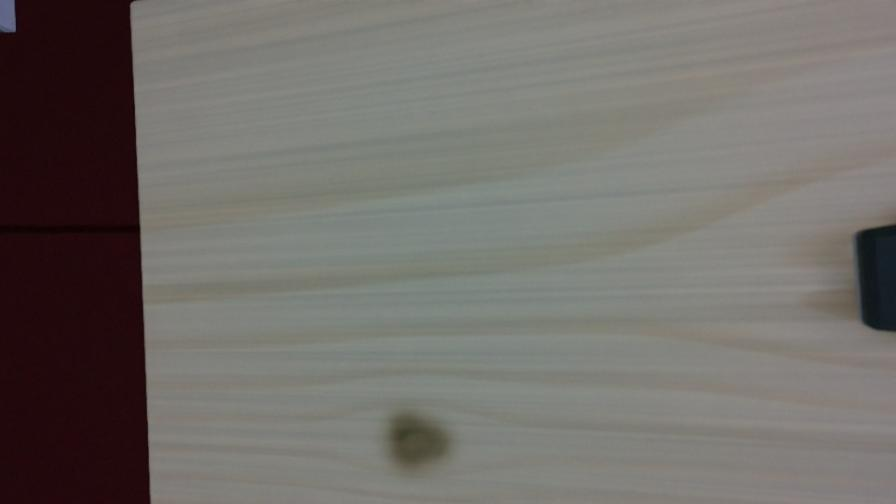

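Request:
move --base '{"x_m_s": -0.2, "for_s": 0.6}'

Request:
move --base '{"turn_rad_s": -0.8568, "for_s": 1.8333}'

Request:
move --base '{"x_m_s": 0.2, "for_s": 1.0}'

Request:
move --base '{"turn_rad_s": 0.8568, "for_s": 1.8333}' --joints '{"head_tilt_rad": 0.0}' --cameras '["head_camera"]'

Scene clock: 278.07 s.
Joint torques (N m): left_arm=[21.37 -0.33 0.77 10 -0.05 1.41 -0.08] | right_arm=[-4.31 -4.76 -7.81 -9.9 -6.67 -0.88 -0.29]
External joint torques (N m): left_arm=[-2.92 -1.04 0.52 0.37 -0.04 -0.18 -0.13] | right_arm=[-3.52 2.62 -1.25 -5.1 -5.31 -0.58 -0.34]
Wrist force (N): left_arm=[5.3 0.0 -4.1] | right_arm=[-23.2 1.4 -4.9]
Wrist torque (N m): left_arm=[-0.18 0.38 0.03] | right_arm=[-0.22 1.43 0.26]
Wrist force, peak (N): left_arm=[6.5 0.3 -5.8] | right_arm=[-24.8 -0.4 -5.4]
move: done
base_odometry: x=+0.019 y=-0.052 heading=+0.028
lidar_m: 0.76 0.81 1.62 4.32 1.52 1.11 1.04 1.11 1.49 3.97 0.99 0.78
base_status: done (sent for 0.6 of 0.6 s)
joint_positions: torso_squat_rad=+0.750 torso_shift_rad=+0.300 torso_pitch_rad=+1.101 torso_yaw_rad=+0.000 left_shoulder_pitch_rad=+0.049 left_shoulder_roll_rad=+0.015 left_shoulder_yaw_rad=+0.041 left_elbow_rad=-0.149 left_forearm_roll_rad=+0.010 left_wrist_pitch_rad=-0.019 left_hand_roll_rad=+0.045 left_gripper_m=+0.099 right_shoulder_pitch_rad=-0.251 right_shoulder_roll_rad=-1.204 right_shoulder_yaw_rad=-0.461 right_elbow_rad=-2.411 right_forearm_roll_rad=-2.315 right_wrist_pitch_rad=+0.936 right_hand_roll_rad=+1.445 right_gripper_m=+0.074 head_pan_rad=+0.000 head_tilt_rad=+0.500
joint_status: not commanded
wheel_motors_off: 0
motor_effort: left_wheel=+2(21) right_wheel=-2(26)
chest: x=+0.1993 y=+0.0000 z=+0.9100 quat_wxyz=(+0.852, +0.000, +0.523, +0.000) (m; base frame)
left_hand: x=-0.3912 y=+0.2354 z=+0.5631 quat_wxyz=(+0.882, +0.036, +0.469, +0.042) (m; base frame)
right_hand: x=+0.4402 y=-0.1155 z=+0.7595 quat_wxyz=(+0.550, +0.439, -0.420, +0.574) (m; base frame)
pictures: none

Scene clock: 281.97 s.
Joint torques (N m): left_arm=[21.29 -0.36 0.93 9.88 -0.07 1.41 0.07] | right_arm=[-4.3 -4.96 -7.68 -9.8 -6.61 -0.89 -0.27]
External joint torques (N m): left_arm=[-3 -1.07 0.68 0.25 -0.06 -0.18 0.03] | right_arm=[-3.51 2.42 -1.11 -5 -5.25 -0.63 -0.32]
Wrist force (N): left_arm=[5.6 0.6 -5.1] | right_arm=[-23.6 0.7 -5.5]
Wrist torque (N m): left_arm=[-0.21 0.39 0.05] | right_arm=[-0.25 1.49 0.24]
Wrist force, peak (N): left_arm=[6.7 0.7 -5.7] | right_arm=[-24.3 0.7 -4.7]
move: done
base_odometry: x=+0.019 y=-0.052 heading=-1.542
lidar_m: 3.78 1.01 0.77 0.77 0.83 1.62 4.57 1.56 1.10 1.05 1.09 1.46
base_status: done (sent for 1.83 of 1.83 s)
joint_positions: torso_squat_rad=+0.750 torso_shift_rad=+0.300 torso_pitch_rad=+1.101 torso_yaw_rad=+0.000 left_shoulder_pitch_rad=+0.049 left_shoulder_roll_rad=+0.015 left_shoulder_yaw_rad=+0.041 left_elbow_rad=-0.149 left_forearm_roll_rad=+0.010 left_wrist_pitch_rad=-0.019 left_hand_roll_rad=+0.045 left_gripper_m=+0.099 right_shoulder_pitch_rad=-0.251 right_shoulder_roll_rad=-1.204 right_shoulder_yaw_rad=-0.461 right_elbow_rad=-2.411 right_forearm_roll_rad=-2.315 right_wrist_pitch_rad=+0.936 right_hand_roll_rad=+1.445 right_gripper_m=+0.074 head_pan_rad=+0.000 head_tilt_rad=+0.500
joint_status: not commanded
wheel_motors_off: 0
motor_effort: left_wheel=+15(35) right_wheel=-8(27)
chest: x=+0.1993 y=+0.0000 z=+0.9100 quat_wxyz=(+0.852, +0.000, +0.523, +0.000) (m; base frame)
left_hand: x=-0.3912 y=+0.2354 z=+0.5631 quat_wxyz=(+0.882, +0.036, +0.469, +0.042) (m; base frame)
right_hand: x=+0.4402 y=-0.1156 z=+0.7595 quat_wxyz=(+0.550, +0.439, -0.420, +0.573) (m; base frame)
pictures: none

Scene clock: 283.87 s.
Joint torques (N m): left_arm=[21.64 0.03 1.12 9.91 -0.07 1.62 -0.02] | right_arm=[-4.36 -4.85 -7.76 -9.77 -6.64 -0.76 -0.3]
External joint torques (N m): left_arm=[-2.65 -0.67 0.87 0.27 -0.07 0.03 -0.06] | right_arm=[-3.56 2.54 -1.19 -4.96 -5.28 -0.44 -0.35]
Wrist force (N): left_arm=[5.7 0.1 -4.6] | right_arm=[-23.6 0.9 -5.1]
Wrist torque (N m): left_arm=[-0.17 0.43 0.07] | right_arm=[-0.19 1.35 0.23]
Wrist force, peak (N): left_arm=[6.5 0.7 -6.2] | right_arm=[-25.3 -0.1 -5.3]
move: done
base_odometry: x=+0.024 y=-0.252 heading=-1.542
lidar_m: 3.77 0.99 0.76 0.74 0.80 1.80 4.55 1.55 1.10 1.06 1.08 1.46
base_status: done (sent for 1 of 1 s)
joint_positions: torso_squat_rad=+0.750 torso_shift_rad=+0.300 torso_pitch_rad=+1.101 torso_yaw_rad=+0.000 left_shoulder_pitch_rad=+0.049 left_shoulder_roll_rad=+0.015 left_shoulder_yaw_rad=+0.041 left_elbow_rad=-0.149 left_forearm_roll_rad=+0.010 left_wrist_pitch_rad=-0.019 left_hand_roll_rad=+0.045 left_gripper_m=+0.099 right_shoulder_pitch_rad=-0.251 right_shoulder_roll_rad=-1.204 right_shoulder_yaw_rad=-0.461 right_elbow_rad=-2.411 right_forearm_roll_rad=-2.315 right_wrist_pitch_rad=+0.936 right_hand_roll_rad=+1.445 right_gripper_m=+0.074 head_pan_rad=+0.000 head_tilt_rad=+0.500
joint_status: not commanded
wheel_motors_off: 0
motor_effort: left_wheel=+3(43) right_wheel=-4(23)
chest: x=+0.1994 y=+0.0000 z=+0.9099 quat_wxyz=(+0.852, +0.000, +0.523, +0.000) (m; base frame)
left_hand: x=-0.3912 y=+0.2354 z=+0.5631 quat_wxyz=(+0.882, +0.036, +0.469, +0.042) (m; base frame)
right_hand: x=+0.4403 y=-0.1156 z=+0.7594 quat_wxyz=(+0.550, +0.439, -0.420, +0.573) (m; base frame)
pictures: none

Scene clock: 287.77 s.
Joint torques (N m): left_arm=[21.75 -0.09 1.03 9.93 -0.13 1.45 0.02] | right_arm=[-4.24 -4.92 -8.01 -10.07 -6.61 -0.69 -0.33]
External joint torques (N m): left_arm=[-2.53 -0.8 0.79 0.29 -0.13 -0.14 -0.03] | right_arm=[-3.45 2.46 -1.44 -5.27 -5.26 -0.43 -0.38]
Wrist force (N): left_arm=[6.4 0.4 -5.1] | right_arm=[-23.6 0.3 -5.9]
Wrist torque (N m): left_arm=[-0.19 0.52 0.06] | right_arm=[-0.25 1.38 0.26]
Wrist force, peak (N): left_arm=[6.6 0.6 -5.8] | right_arm=[-24.7 0.9 -4.7]
move: done
base_odometry: x=+0.024 y=-0.252 heading=+0.028
lidar_m: 0.74 0.80 1.80 4.29 1.51 1.09 1.04 1.11 1.49 3.98 0.98 0.76
base_status: done (sent for 1.83 of 1.83 s)
joint_positions: torso_squat_rad=+0.750 torso_shift_rad=+0.300 torso_pitch_rad=+1.101 torso_yaw_rad=+0.000 left_shoulder_pitch_rad=+0.049 left_shoulder_roll_rad=+0.015 left_shoulder_yaw_rad=+0.041 left_elbow_rad=-0.149 left_forearm_roll_rad=+0.010 left_wrist_pitch_rad=-0.019 left_hand_roll_rad=+0.045 left_gripper_m=+0.099 right_shoulder_pitch_rad=-0.251 right_shoulder_roll_rad=-1.204 right_shoulder_yaw_rad=-0.461 right_elbow_rad=-2.411 right_forearm_roll_rad=-2.315 right_wrist_pitch_rad=+0.936 right_hand_roll_rad=+1.445 right_gripper_m=+0.074 head_pan_rad=+0.000 head_tilt_rad=+0.000
joint_status: all done
wheel_motors_off: 0
motor_effort: left_wheel=-5(33) right_wheel=+14(33)
chest: x=+0.1994 y=+0.0001 z=+0.9099 quat_wxyz=(+0.852, +0.000, +0.523, +0.000) (m; base frame)
left_hand: x=-0.3912 y=+0.2354 z=+0.5631 quat_wxyz=(+0.882, +0.036, +0.469, +0.042) (m; base frame)
right_hand: x=+0.4403 y=-0.1155 z=+0.7594 quat_wxyz=(+0.550, +0.439, -0.420, +0.573) (m; base frame)
pictures: head_camera
camera_calibration:
head_camera: T_world_to_cam=[[-0.0134238, -0.999502, -0.0285501, 0.0323167], [-0.864067, 0.0259644, -0.502707, 0.879798], [0.503198, 0.017921, -0.863985, 0.597546], [0, 0, 0, 1]] pos_world=[0.459954, -0.00125137, 0.959475]

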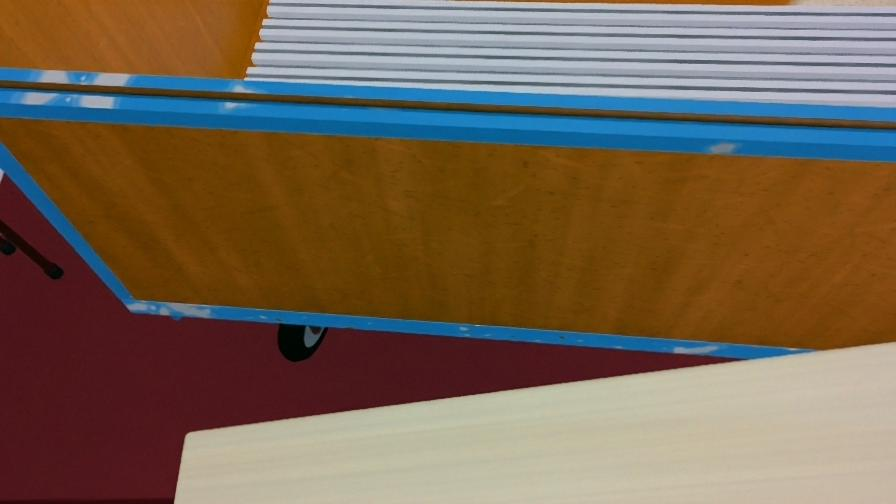

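Request:
move --base '{"turn_rad_s": -0.2, "for_s": 0.5}' --joints '{"head_tilt_rad": -0.1, "head_pan_rad": 0.3}' --cameras '["head_camera"]'

Scene clock: 294.10 s.
Joint torques (N m): left_arm=[21.66 -0.35 0.99 9.94 -0.09 1.46 -0.02] | right_arm=[-4.28 -4.9 -7.79 -10.13 -6.64 -0.66 -0.2]
External joint torques (N m): left_arm=[-2.62 -1.06 0.74 0.31 -0.08 -0.13 -0.07] | right_arm=[-3.49 2.49 -1.22 -5.32 -5.28 -0.4 -0.25]
Wrist force (N): left_arm=[6.0 -0.4 -4.9] | right_arm=[-23.9 1.3 -4.8]
Wrist torque (N m): left_arm=[-0.08 0.47 0.08] | right_arm=[-0.30 1.37 0.25]
Wrist force, peak (N): left_arm=[7.4 0.2 -4.4] | right_arm=[-23.9 0.5 -6.3]
move: done
base_odometry: x=+0.024 y=-0.252 heading=-0.071
lidar_m: 0.74 0.77 1.21 4.19 1.71 1.13 1.05 1.09 1.36 2.94 1.07 0.78
base_status: done (sent for 0.5 of 0.5 s)
joint_positions: torso_squat_rad=+0.750 torso_shift_rad=+0.300 torso_pitch_rad=+1.101 torso_yaw_rad=+0.000 left_shoulder_pitch_rad=+0.049 left_shoulder_roll_rad=+0.015 left_shoulder_yaw_rad=+0.041 left_elbow_rad=-0.149 left_forearm_roll_rad=+0.010 left_wrist_pitch_rad=-0.019 left_hand_roll_rad=+0.045 left_gripper_m=+0.099 right_shoulder_pitch_rad=-0.251 right_shoulder_roll_rad=-1.204 right_shoulder_yaw_rad=-0.461 right_elbow_rad=-2.411 right_forearm_roll_rad=-2.315 right_wrist_pitch_rad=+0.936 right_hand_roll_rad=+1.445 right_gripper_m=+0.074 head_pan_rad=+0.300 head_tilt_rad=-0.100
joint_status: all done
wheel_motors_off: 0
motor_effort: left_wheel=+4(14) right_wheel=-13(18)
chest: x=+0.1994 y=+0.0000 z=+0.9099 quat_wxyz=(+0.852, +0.000, +0.523, +0.000) (m; base frame)
left_hand: x=-0.3912 y=+0.2354 z=+0.5631 quat_wxyz=(+0.882, +0.036, +0.469, +0.042) (m; base frame)
right_hand: x=+0.4403 y=-0.1156 z=+0.7594 quat_wxyz=(+0.550, +0.439, -0.420, +0.573) (m; base frame)
pictures: head_camera
camera_calibration:
head_camera: T_world_to_cam=[[0.122727, -0.948466, -0.292149, 0.238083], [-0.816209, 0.0709995, -0.573378, 0.93051], [0.564572, 0.308823, -0.765433, 0.4771], [0, 0, 0, 1]] pos_world=[0.460914, 0.0124079, 0.968277]

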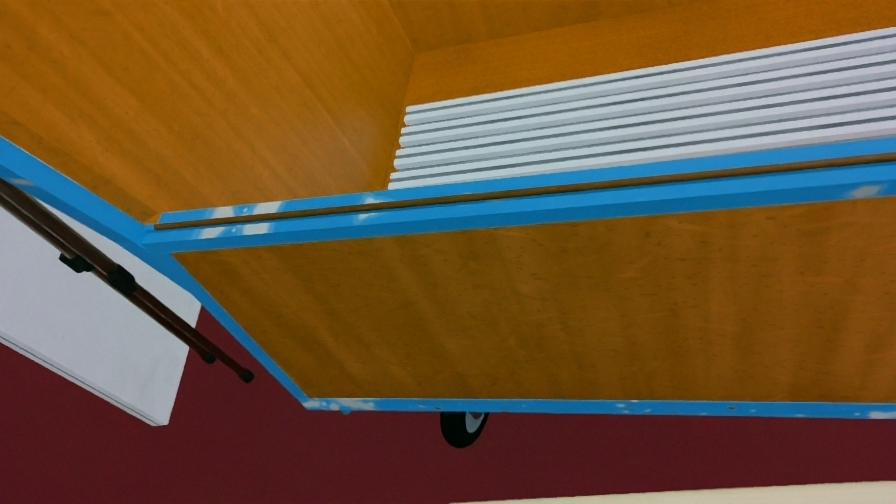

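Request:
move --target '{"side": "right", "x": 0.44, "y": 0.08, "z": 0.76, "quat_wxyz": [0.5482, 0.4402, -0.4206, 0.5736]}' --min_time_s 1.5

Request:
move --base '{"x_m_s": 0.2, "for_s": 1.9}' --joints '{"head_tilt_rad": 0.2, "head_pan_rad": 0.4}' --cameras '["head_camera"]'

Scene clock: 301.60 s.
Joint torques (N m): left_arm=[21.38 -0.17 0.98 10.04 -0.08 1.47 0.06] | right_arm=[-14.26 1.14 -9.5 -14.67 -1.5 -7.36 -0.07]
External joint torques (N m): left_arm=[-2.9 -0.87 0.74 0.41 -0.08 -0.12 0.01] | right_arm=[-5.5 5.9 -3.33 -7.77 -1.4 -5.59 -0.11]
Wrist force (N): left_arm=[6.0 0.9 -4.8] | right_arm=[-23.9 1.6 -5.2]
Wrist torque (N m): left_arm=[-0.24 0.47 0.05] | right_arm=[-0.10 1.46 0.40]
Wrist force, peak (N): left_arm=[6.3 0.6 -6.1] | right_arm=[-27.1 2.3 -5.3]
move: done
base_odometry: x=+0.024 y=-0.252 heading=-0.071
lidar_m: 0.74 0.78 1.20 4.22 1.69 1.14 1.05 1.07 1.36 2.94 1.08 0.78
base_status: not commanded
joint_positions: torso_squat_rad=+0.750 torso_shift_rad=+0.300 torso_pitch_rad=+1.101 torso_yaw_rad=+0.000 left_shoulder_pitch_rad=+0.049 left_shoulder_roll_rad=+0.015 left_shoulder_yaw_rad=+0.041 left_elbow_rad=-0.149 left_forearm_roll_rad=+0.010 left_wrist_pitch_rad=-0.019 left_hand_roll_rad=+0.045 left_gripper_m=+0.099 right_shoulder_pitch_rad=-1.298 right_shoulder_roll_rad=-1.051 right_shoulder_yaw_rad=+0.644 right_elbow_rad=-2.475 right_forearm_roll_rad=-1.158 right_wrist_pitch_rad=+0.614 right_hand_roll_rad=+0.325 right_gripper_m=+0.074 head_pan_rad=+0.300 head_tilt_rad=-0.100
joint_status: all done
wheel_motors_off: 0
motor_effort: left_wheel=+8(8) right_wheel=-17(19)
chest: x=+0.1994 y=+0.0001 z=+0.9100 quat_wxyz=(+0.852, +0.000, +0.523, +0.000) (m; base frame)
left_hand: x=-0.3912 y=+0.2354 z=+0.5631 quat_wxyz=(+0.882, +0.036, +0.469, +0.042) (m; base frame)
right_hand: x=+0.4404 y=+0.0795 z=+0.7583 quat_wxyz=(+0.549, +0.439, -0.419, +0.574) (m; base frame)
right_hand_status: reached (checked arc, planned for 1.5 s): 2 mm and 0.2 deg off.
pictures: none

Scene clock: 304.40 s.
Joint torques (N m): left_arm=[21.44 -0.01 1.06 9.97 -0.1 1.47 0.05] | right_arm=[-14.44 1.54 -9.77 -14.67 -1.78 -7.32 -0.17]
External joint torques (N m): left_arm=[-2.84 -0.71 0.82 0.33 -0.09 -0.12 0.01] | right_arm=[-5.68 6.29 -3.6 -7.77 -1.67 -5.57 -0.22]
Wrist force (N): left_arm=[5.6 0.7 -5.4] | right_arm=[-23.5 1.1 -5.3]
Wrist torque (N m): left_arm=[-0.24 0.41 0.05] | right_arm=[-0.24 1.43 0.41]
Wrist force, peak (N): left_arm=[6.8 0.0 -5.5] | right_arm=[-25.0 -0.2 -5.2]
move: done
base_odometry: x=+0.403 y=-0.279 heading=-0.070
lidar_m: 0.36 0.38 0.53 1.67 2.29 1.54 1.42 1.47 1.85 3.98 0.52 0.37
base_status: done (sent for 1.9 of 1.9 s)
joint_positions: torso_squat_rad=+0.750 torso_shift_rad=+0.300 torso_pitch_rad=+1.101 torso_yaw_rad=+0.000 left_shoulder_pitch_rad=+0.049 left_shoulder_roll_rad=+0.015 left_shoulder_yaw_rad=+0.041 left_elbow_rad=-0.149 left_forearm_roll_rad=+0.010 left_wrist_pitch_rad=-0.019 left_hand_roll_rad=+0.045 left_gripper_m=+0.099 right_shoulder_pitch_rad=-1.298 right_shoulder_roll_rad=-1.051 right_shoulder_yaw_rad=+0.645 right_elbow_rad=-2.475 right_forearm_roll_rad=-1.158 right_wrist_pitch_rad=+0.614 right_hand_roll_rad=+0.325 right_gripper_m=+0.074 head_pan_rad=+0.400 head_tilt_rad=+0.200
joint_status: all done
wheel_motors_off: 0
motor_effort: left_wheel=+13(44) right_wheel=-14(28)
chest: x=+0.1994 y=+0.0001 z=+0.9099 quat_wxyz=(+0.852, +0.000, +0.523, +0.000) (m; base frame)
left_hand: x=-0.3912 y=+0.2354 z=+0.5631 quat_wxyz=(+0.882, +0.036, +0.469, +0.042) (m; base frame)
right_hand: x=+0.4404 y=+0.0795 z=+0.7583 quat_wxyz=(+0.549, +0.440, -0.419, +0.574) (m; base frame)
pictures: head_camera
camera_calibration:
head_camera: T_world_to_cam=[[0.156889, -0.915232, -0.371128, 0.302354], [-0.946205, -0.0316196, -0.322019, 0.734403], [0.282987, 0.401684, -0.870958, 0.689681], [0, 0, 0, 1]] pos_world=[0.452289, 0.0229117, 0.949386]

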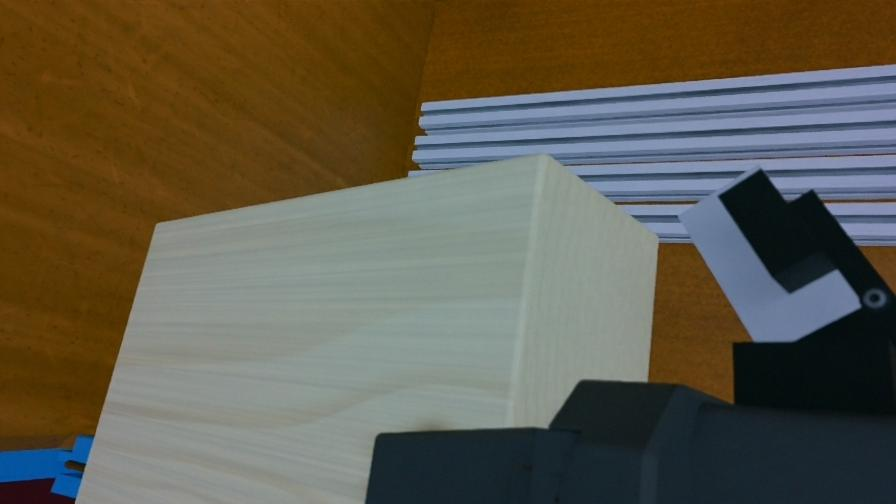

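Request:
move --base '{"x_m_s": 0.13, "for_s": 1.0}' --cameras '["head_camera"]'

Scene clock: 307.17 s.
Joint torques (N m): left_arm=[21.78 0 1.21 9.87 -0.05 1.4 -0.04] | right_arm=[-14.16 0.89 -9.61 -15.13 -1.85 -7.44 -0.13]
External joint torques (N m): left_arm=[-2.51 -0.7 0.97 0.23 -0.05 -0.19 -0.09] | right_arm=[-5.4 5.64 -3.44 -8.23 -1.74 -5.68 -0.17]
Wrist force (N): left_arm=[5.7 0.0 -5.0] | right_arm=[-23.4 0.5 -5.2]
Wrist torque (N m): left_arm=[-0.13 0.46 0.06] | right_arm=[-0.33 1.49 0.40]
Wrist force, peak (N): left_arm=[6.9 0.2 -5.4] | right_arm=[-24.8 1.6 -5.6]
move: done
base_odometry: x=+0.533 y=-0.288 heading=-0.069
lidar_m: 0.23 0.24 0.35 1.63 2.50 1.68 1.56 1.59 2.02 4.35 0.36 0.25
base_status: done (sent for 1 of 1 s)
joint_positions: torso_squat_rad=+0.750 torso_shift_rad=+0.300 torso_pitch_rad=+1.101 torso_yaw_rad=+0.000 left_shoulder_pitch_rad=+0.049 left_shoulder_roll_rad=+0.015 left_shoulder_yaw_rad=+0.041 left_elbow_rad=-0.149 left_forearm_roll_rad=+0.010 left_wrist_pitch_rad=-0.019 left_hand_roll_rad=+0.045 left_gripper_m=+0.099 right_shoulder_pitch_rad=-1.298 right_shoulder_roll_rad=-1.051 right_shoulder_yaw_rad=+0.645 right_elbow_rad=-2.475 right_forearm_roll_rad=-1.158 right_wrist_pitch_rad=+0.614 right_hand_roll_rad=+0.325 right_gripper_m=+0.074 head_pan_rad=+0.400 head_tilt_rad=+0.200
joint_status: not commanded
wheel_motors_off: 0
motor_effort: left_wheel=+12(35) right_wheel=-13(27)
chest: x=+0.1994 y=+0.0001 z=+0.9099 quat_wxyz=(+0.852, +0.000, +0.523, +0.000) (m; base frame)
left_hand: x=-0.3912 y=+0.2354 z=+0.5631 quat_wxyz=(+0.882, +0.036, +0.469, +0.042) (m; base frame)
right_hand: x=+0.4404 y=+0.0795 z=+0.7583 quat_wxyz=(+0.549, +0.440, -0.419, +0.574) (m; base frame)
pictures: head_camera
camera_calibration:
head_camera: T_world_to_cam=[[0.156853, -0.915234, -0.371139, 0.302382], [-0.946211, -0.0315847, -0.322004, 0.734391], [0.282986, 0.401683, -0.870959, 0.689681], [0, 0, 0, 1]] pos_world=[0.452289, 0.0229118, 0.949386]

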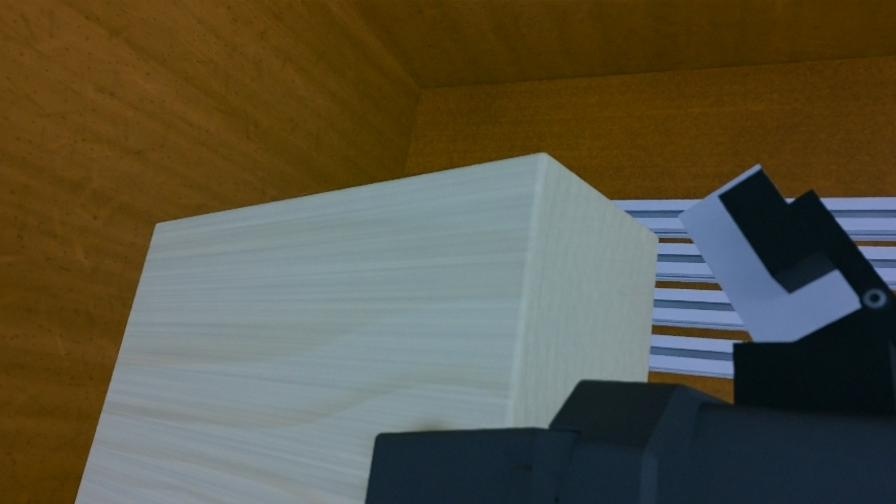

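Request:
move --target '{"side": "right", "x": 0.44, "y": 0.10, "z": 0.64, "quat_wxyz": [0.5827, 0.3885, -0.3712, 0.6098]}' --min_time_s 1.5 --cameras '["head_camera"]'

Request:
move --target '{"side": "right", "x": 0.44, "y": 0.14, "z": 0.54, "quat_wxyz": [0.621, 0.317, -0.3029, 0.6498]}' --min_time_s 1.5 --cameras '["head_camera"]'

Scene clock: 314.93 s.
Joint torques (N m): left_arm=[21.82 -0.29 0.85 10.02 0 1.38 -0.01] | right_arm=[-12.45 4.82 -8.11 -17.62 -2.03 -6.56 -0.08]
External joint torques (N m): left_arm=[-2.46 -0.99 0.6 0.38 0.01 -0.21 -0.05] | right_arm=[-3.61 7.66 -2.54 -9.25 -1.8 -4.99 -0.12]
Wrist force (N): left_arm=[6.3 0.2 -5.4] | right_arm=[-22.4 0.9 -9.4]
Wrist torque (N m): left_arm=[-0.19 0.51 0.02] | right_arm=[-0.30 1.30 0.19]
Wrist force, peak (N): left_arm=[7.2 0.4 -5.0] | right_arm=[-23.2 1.1 -9.7]
move: done
base_odometry: x=+0.533 y=-0.288 heading=-0.069
lidar_m: 0.23 0.25 0.35 1.64 2.49 1.67 1.56 1.60 2.03 4.33 0.35 0.24
base_status: not commanded
joint_positions: torso_squat_rad=+0.750 torso_shift_rad=+0.300 torso_pitch_rad=+1.101 torso_yaw_rad=+0.000 left_shoulder_pitch_rad=+0.049 left_shoulder_roll_rad=+0.015 left_shoulder_yaw_rad=+0.041 left_elbow_rad=-0.149 left_forearm_roll_rad=+0.010 left_wrist_pitch_rad=-0.019 left_hand_roll_rad=+0.045 left_gripper_m=+0.099 right_shoulder_pitch_rad=-1.272 right_shoulder_roll_rad=-0.905 right_shoulder_yaw_rad=+0.830 right_elbow_rad=-2.205 right_forearm_roll_rad=-1.000 right_wrist_pitch_rad=+0.637 right_hand_roll_rad=+0.462 right_gripper_m=+0.074 head_pan_rad=+0.400 head_tilt_rad=+0.200
joint_status: all done
wheel_motors_off: 0
motor_effort: left_wheel=+13(14) right_wheel=-14(15)
chest: x=+0.1994 y=+0.0001 z=+0.9099 quat_wxyz=(+0.852, +0.000, +0.523, +0.000) (m; base frame)
left_hand: x=-0.3912 y=+0.2354 z=+0.5631 quat_wxyz=(+0.882, +0.036, +0.469, +0.042) (m; base frame)
right_hand: x=+0.4399 y=+0.0984 z=+0.6386 quat_wxyz=(+0.584, +0.387, -0.369, +0.610) (m; base frame)
right_hand_status: reached (checked arc, planned for 1.5 s): 2 mm and 0.4 deg off.
pictures: head_camera
camera_calibration:
head_camera: T_world_to_cam=[[0.156853, -0.915234, -0.371139, 0.302382], [-0.946211, -0.0315847, -0.322004, 0.734391], [0.282986, 0.401683, -0.870959, 0.689681], [0, 0, 0, 1]] pos_world=[0.452289, 0.0229118, 0.949386]

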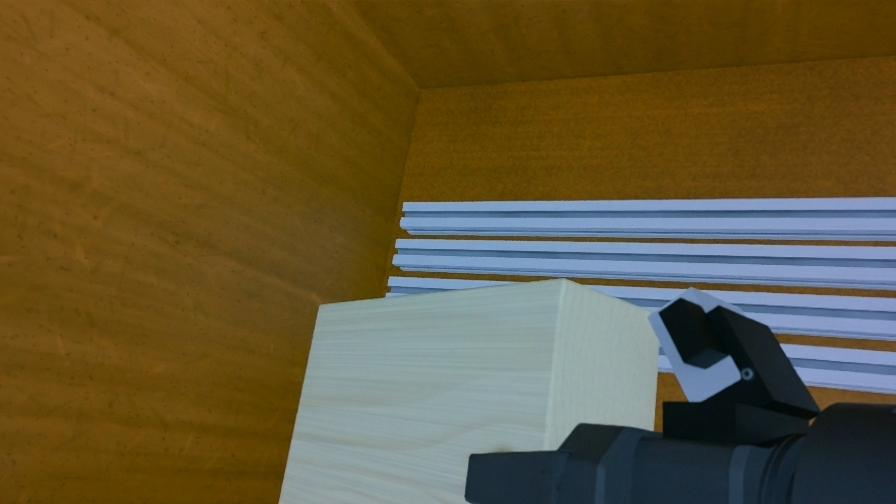

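Scene clock: 316.77 s.
Joint torques (N m): left_arm=[21.45 -0.11 0.98 9.91 -0.1 1.4 0.06] | right_arm=[-17.19 8.7 -6.62 -17.97 -2 -5.69 -0.52]
External joint torques (N m): left_arm=[-2.84 -0.81 0.73 0.28 -0.09 -0.19 0.02] | right_arm=[-7.13 7.83 -1.85 -9.17 -1.82 -4.28 -0.56]
Wrist force (N): left_arm=[5.5 -0.5 -4.8] | right_arm=[-19.1 1.0 -14.0]
Wrist torque (N m): left_arm=[-0.07 0.39 0.05] | right_arm=[-0.43 1.09 0.35]
Wrist force, peak (N): left_arm=[6.5 0.4 -5.6] | right_arm=[-20.5 0.2 -13.5]
move: done
base_odometry: x=+0.533 y=-0.288 heading=-0.069
lidar_m: 0.22 0.25 0.34 1.65 2.49 1.66 1.56 1.59 2.03 4.33 0.35 0.25
base_status: not commanded
joint_positions: torso_squat_rad=+0.750 torso_shift_rad=+0.300 torso_pitch_rad=+1.101 torso_yaw_rad=+0.000 left_shoulder_pitch_rad=+0.049 left_shoulder_roll_rad=+0.015 left_shoulder_yaw_rad=+0.041 left_elbow_rad=-0.149 left_forearm_roll_rad=+0.010 left_wrist_pitch_rad=-0.019 left_hand_roll_rad=+0.045 left_gripper_m=+0.099 right_shoulder_pitch_rad=-1.344 right_shoulder_roll_rad=-0.651 right_shoulder_yaw_rad=+0.953 right_elbow_rad=-1.879 right_forearm_roll_rad=-0.769 right_wrist_pitch_rad=+0.762 right_hand_roll_rad=+0.420 right_gripper_m=+0.074 head_pan_rad=+0.400 head_tilt_rad=+0.200
joint_status: all done
wheel_motors_off: 0
motor_effort: left_wheel=+13(14) right_wheel=-13(14)
chest: x=+0.1994 y=+0.0001 z=+0.9099 quat_wxyz=(+0.852, +0.000, +0.523, +0.000) (m; base frame)
left_hand: x=-0.3912 y=+0.2354 z=+0.5631 quat_wxyz=(+0.882, +0.036, +0.469, +0.042) (m; base frame)
right_hand: x=+0.4395 y=+0.1379 z=+0.5384 quat_wxyz=(+0.622, +0.316, -0.301, +0.650) (m; base frame)
right_hand_status: reached (checked arc, planned for 1.5 s): 3 mm and 0.3 deg off.
pictures: head_camera
camera_calibration:
head_camera: T_world_to_cam=[[0.156853, -0.915234, -0.371139, 0.302382], [-0.946211, -0.0315847, -0.322004, 0.734391], [0.282986, 0.401683, -0.870959, 0.689681], [0, 0, 0, 1]] pos_world=[0.452289, 0.0229118, 0.949386]

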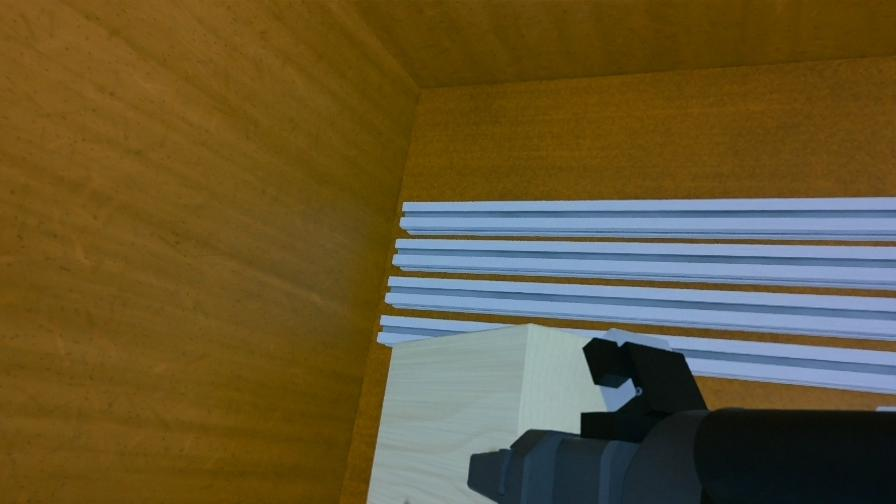

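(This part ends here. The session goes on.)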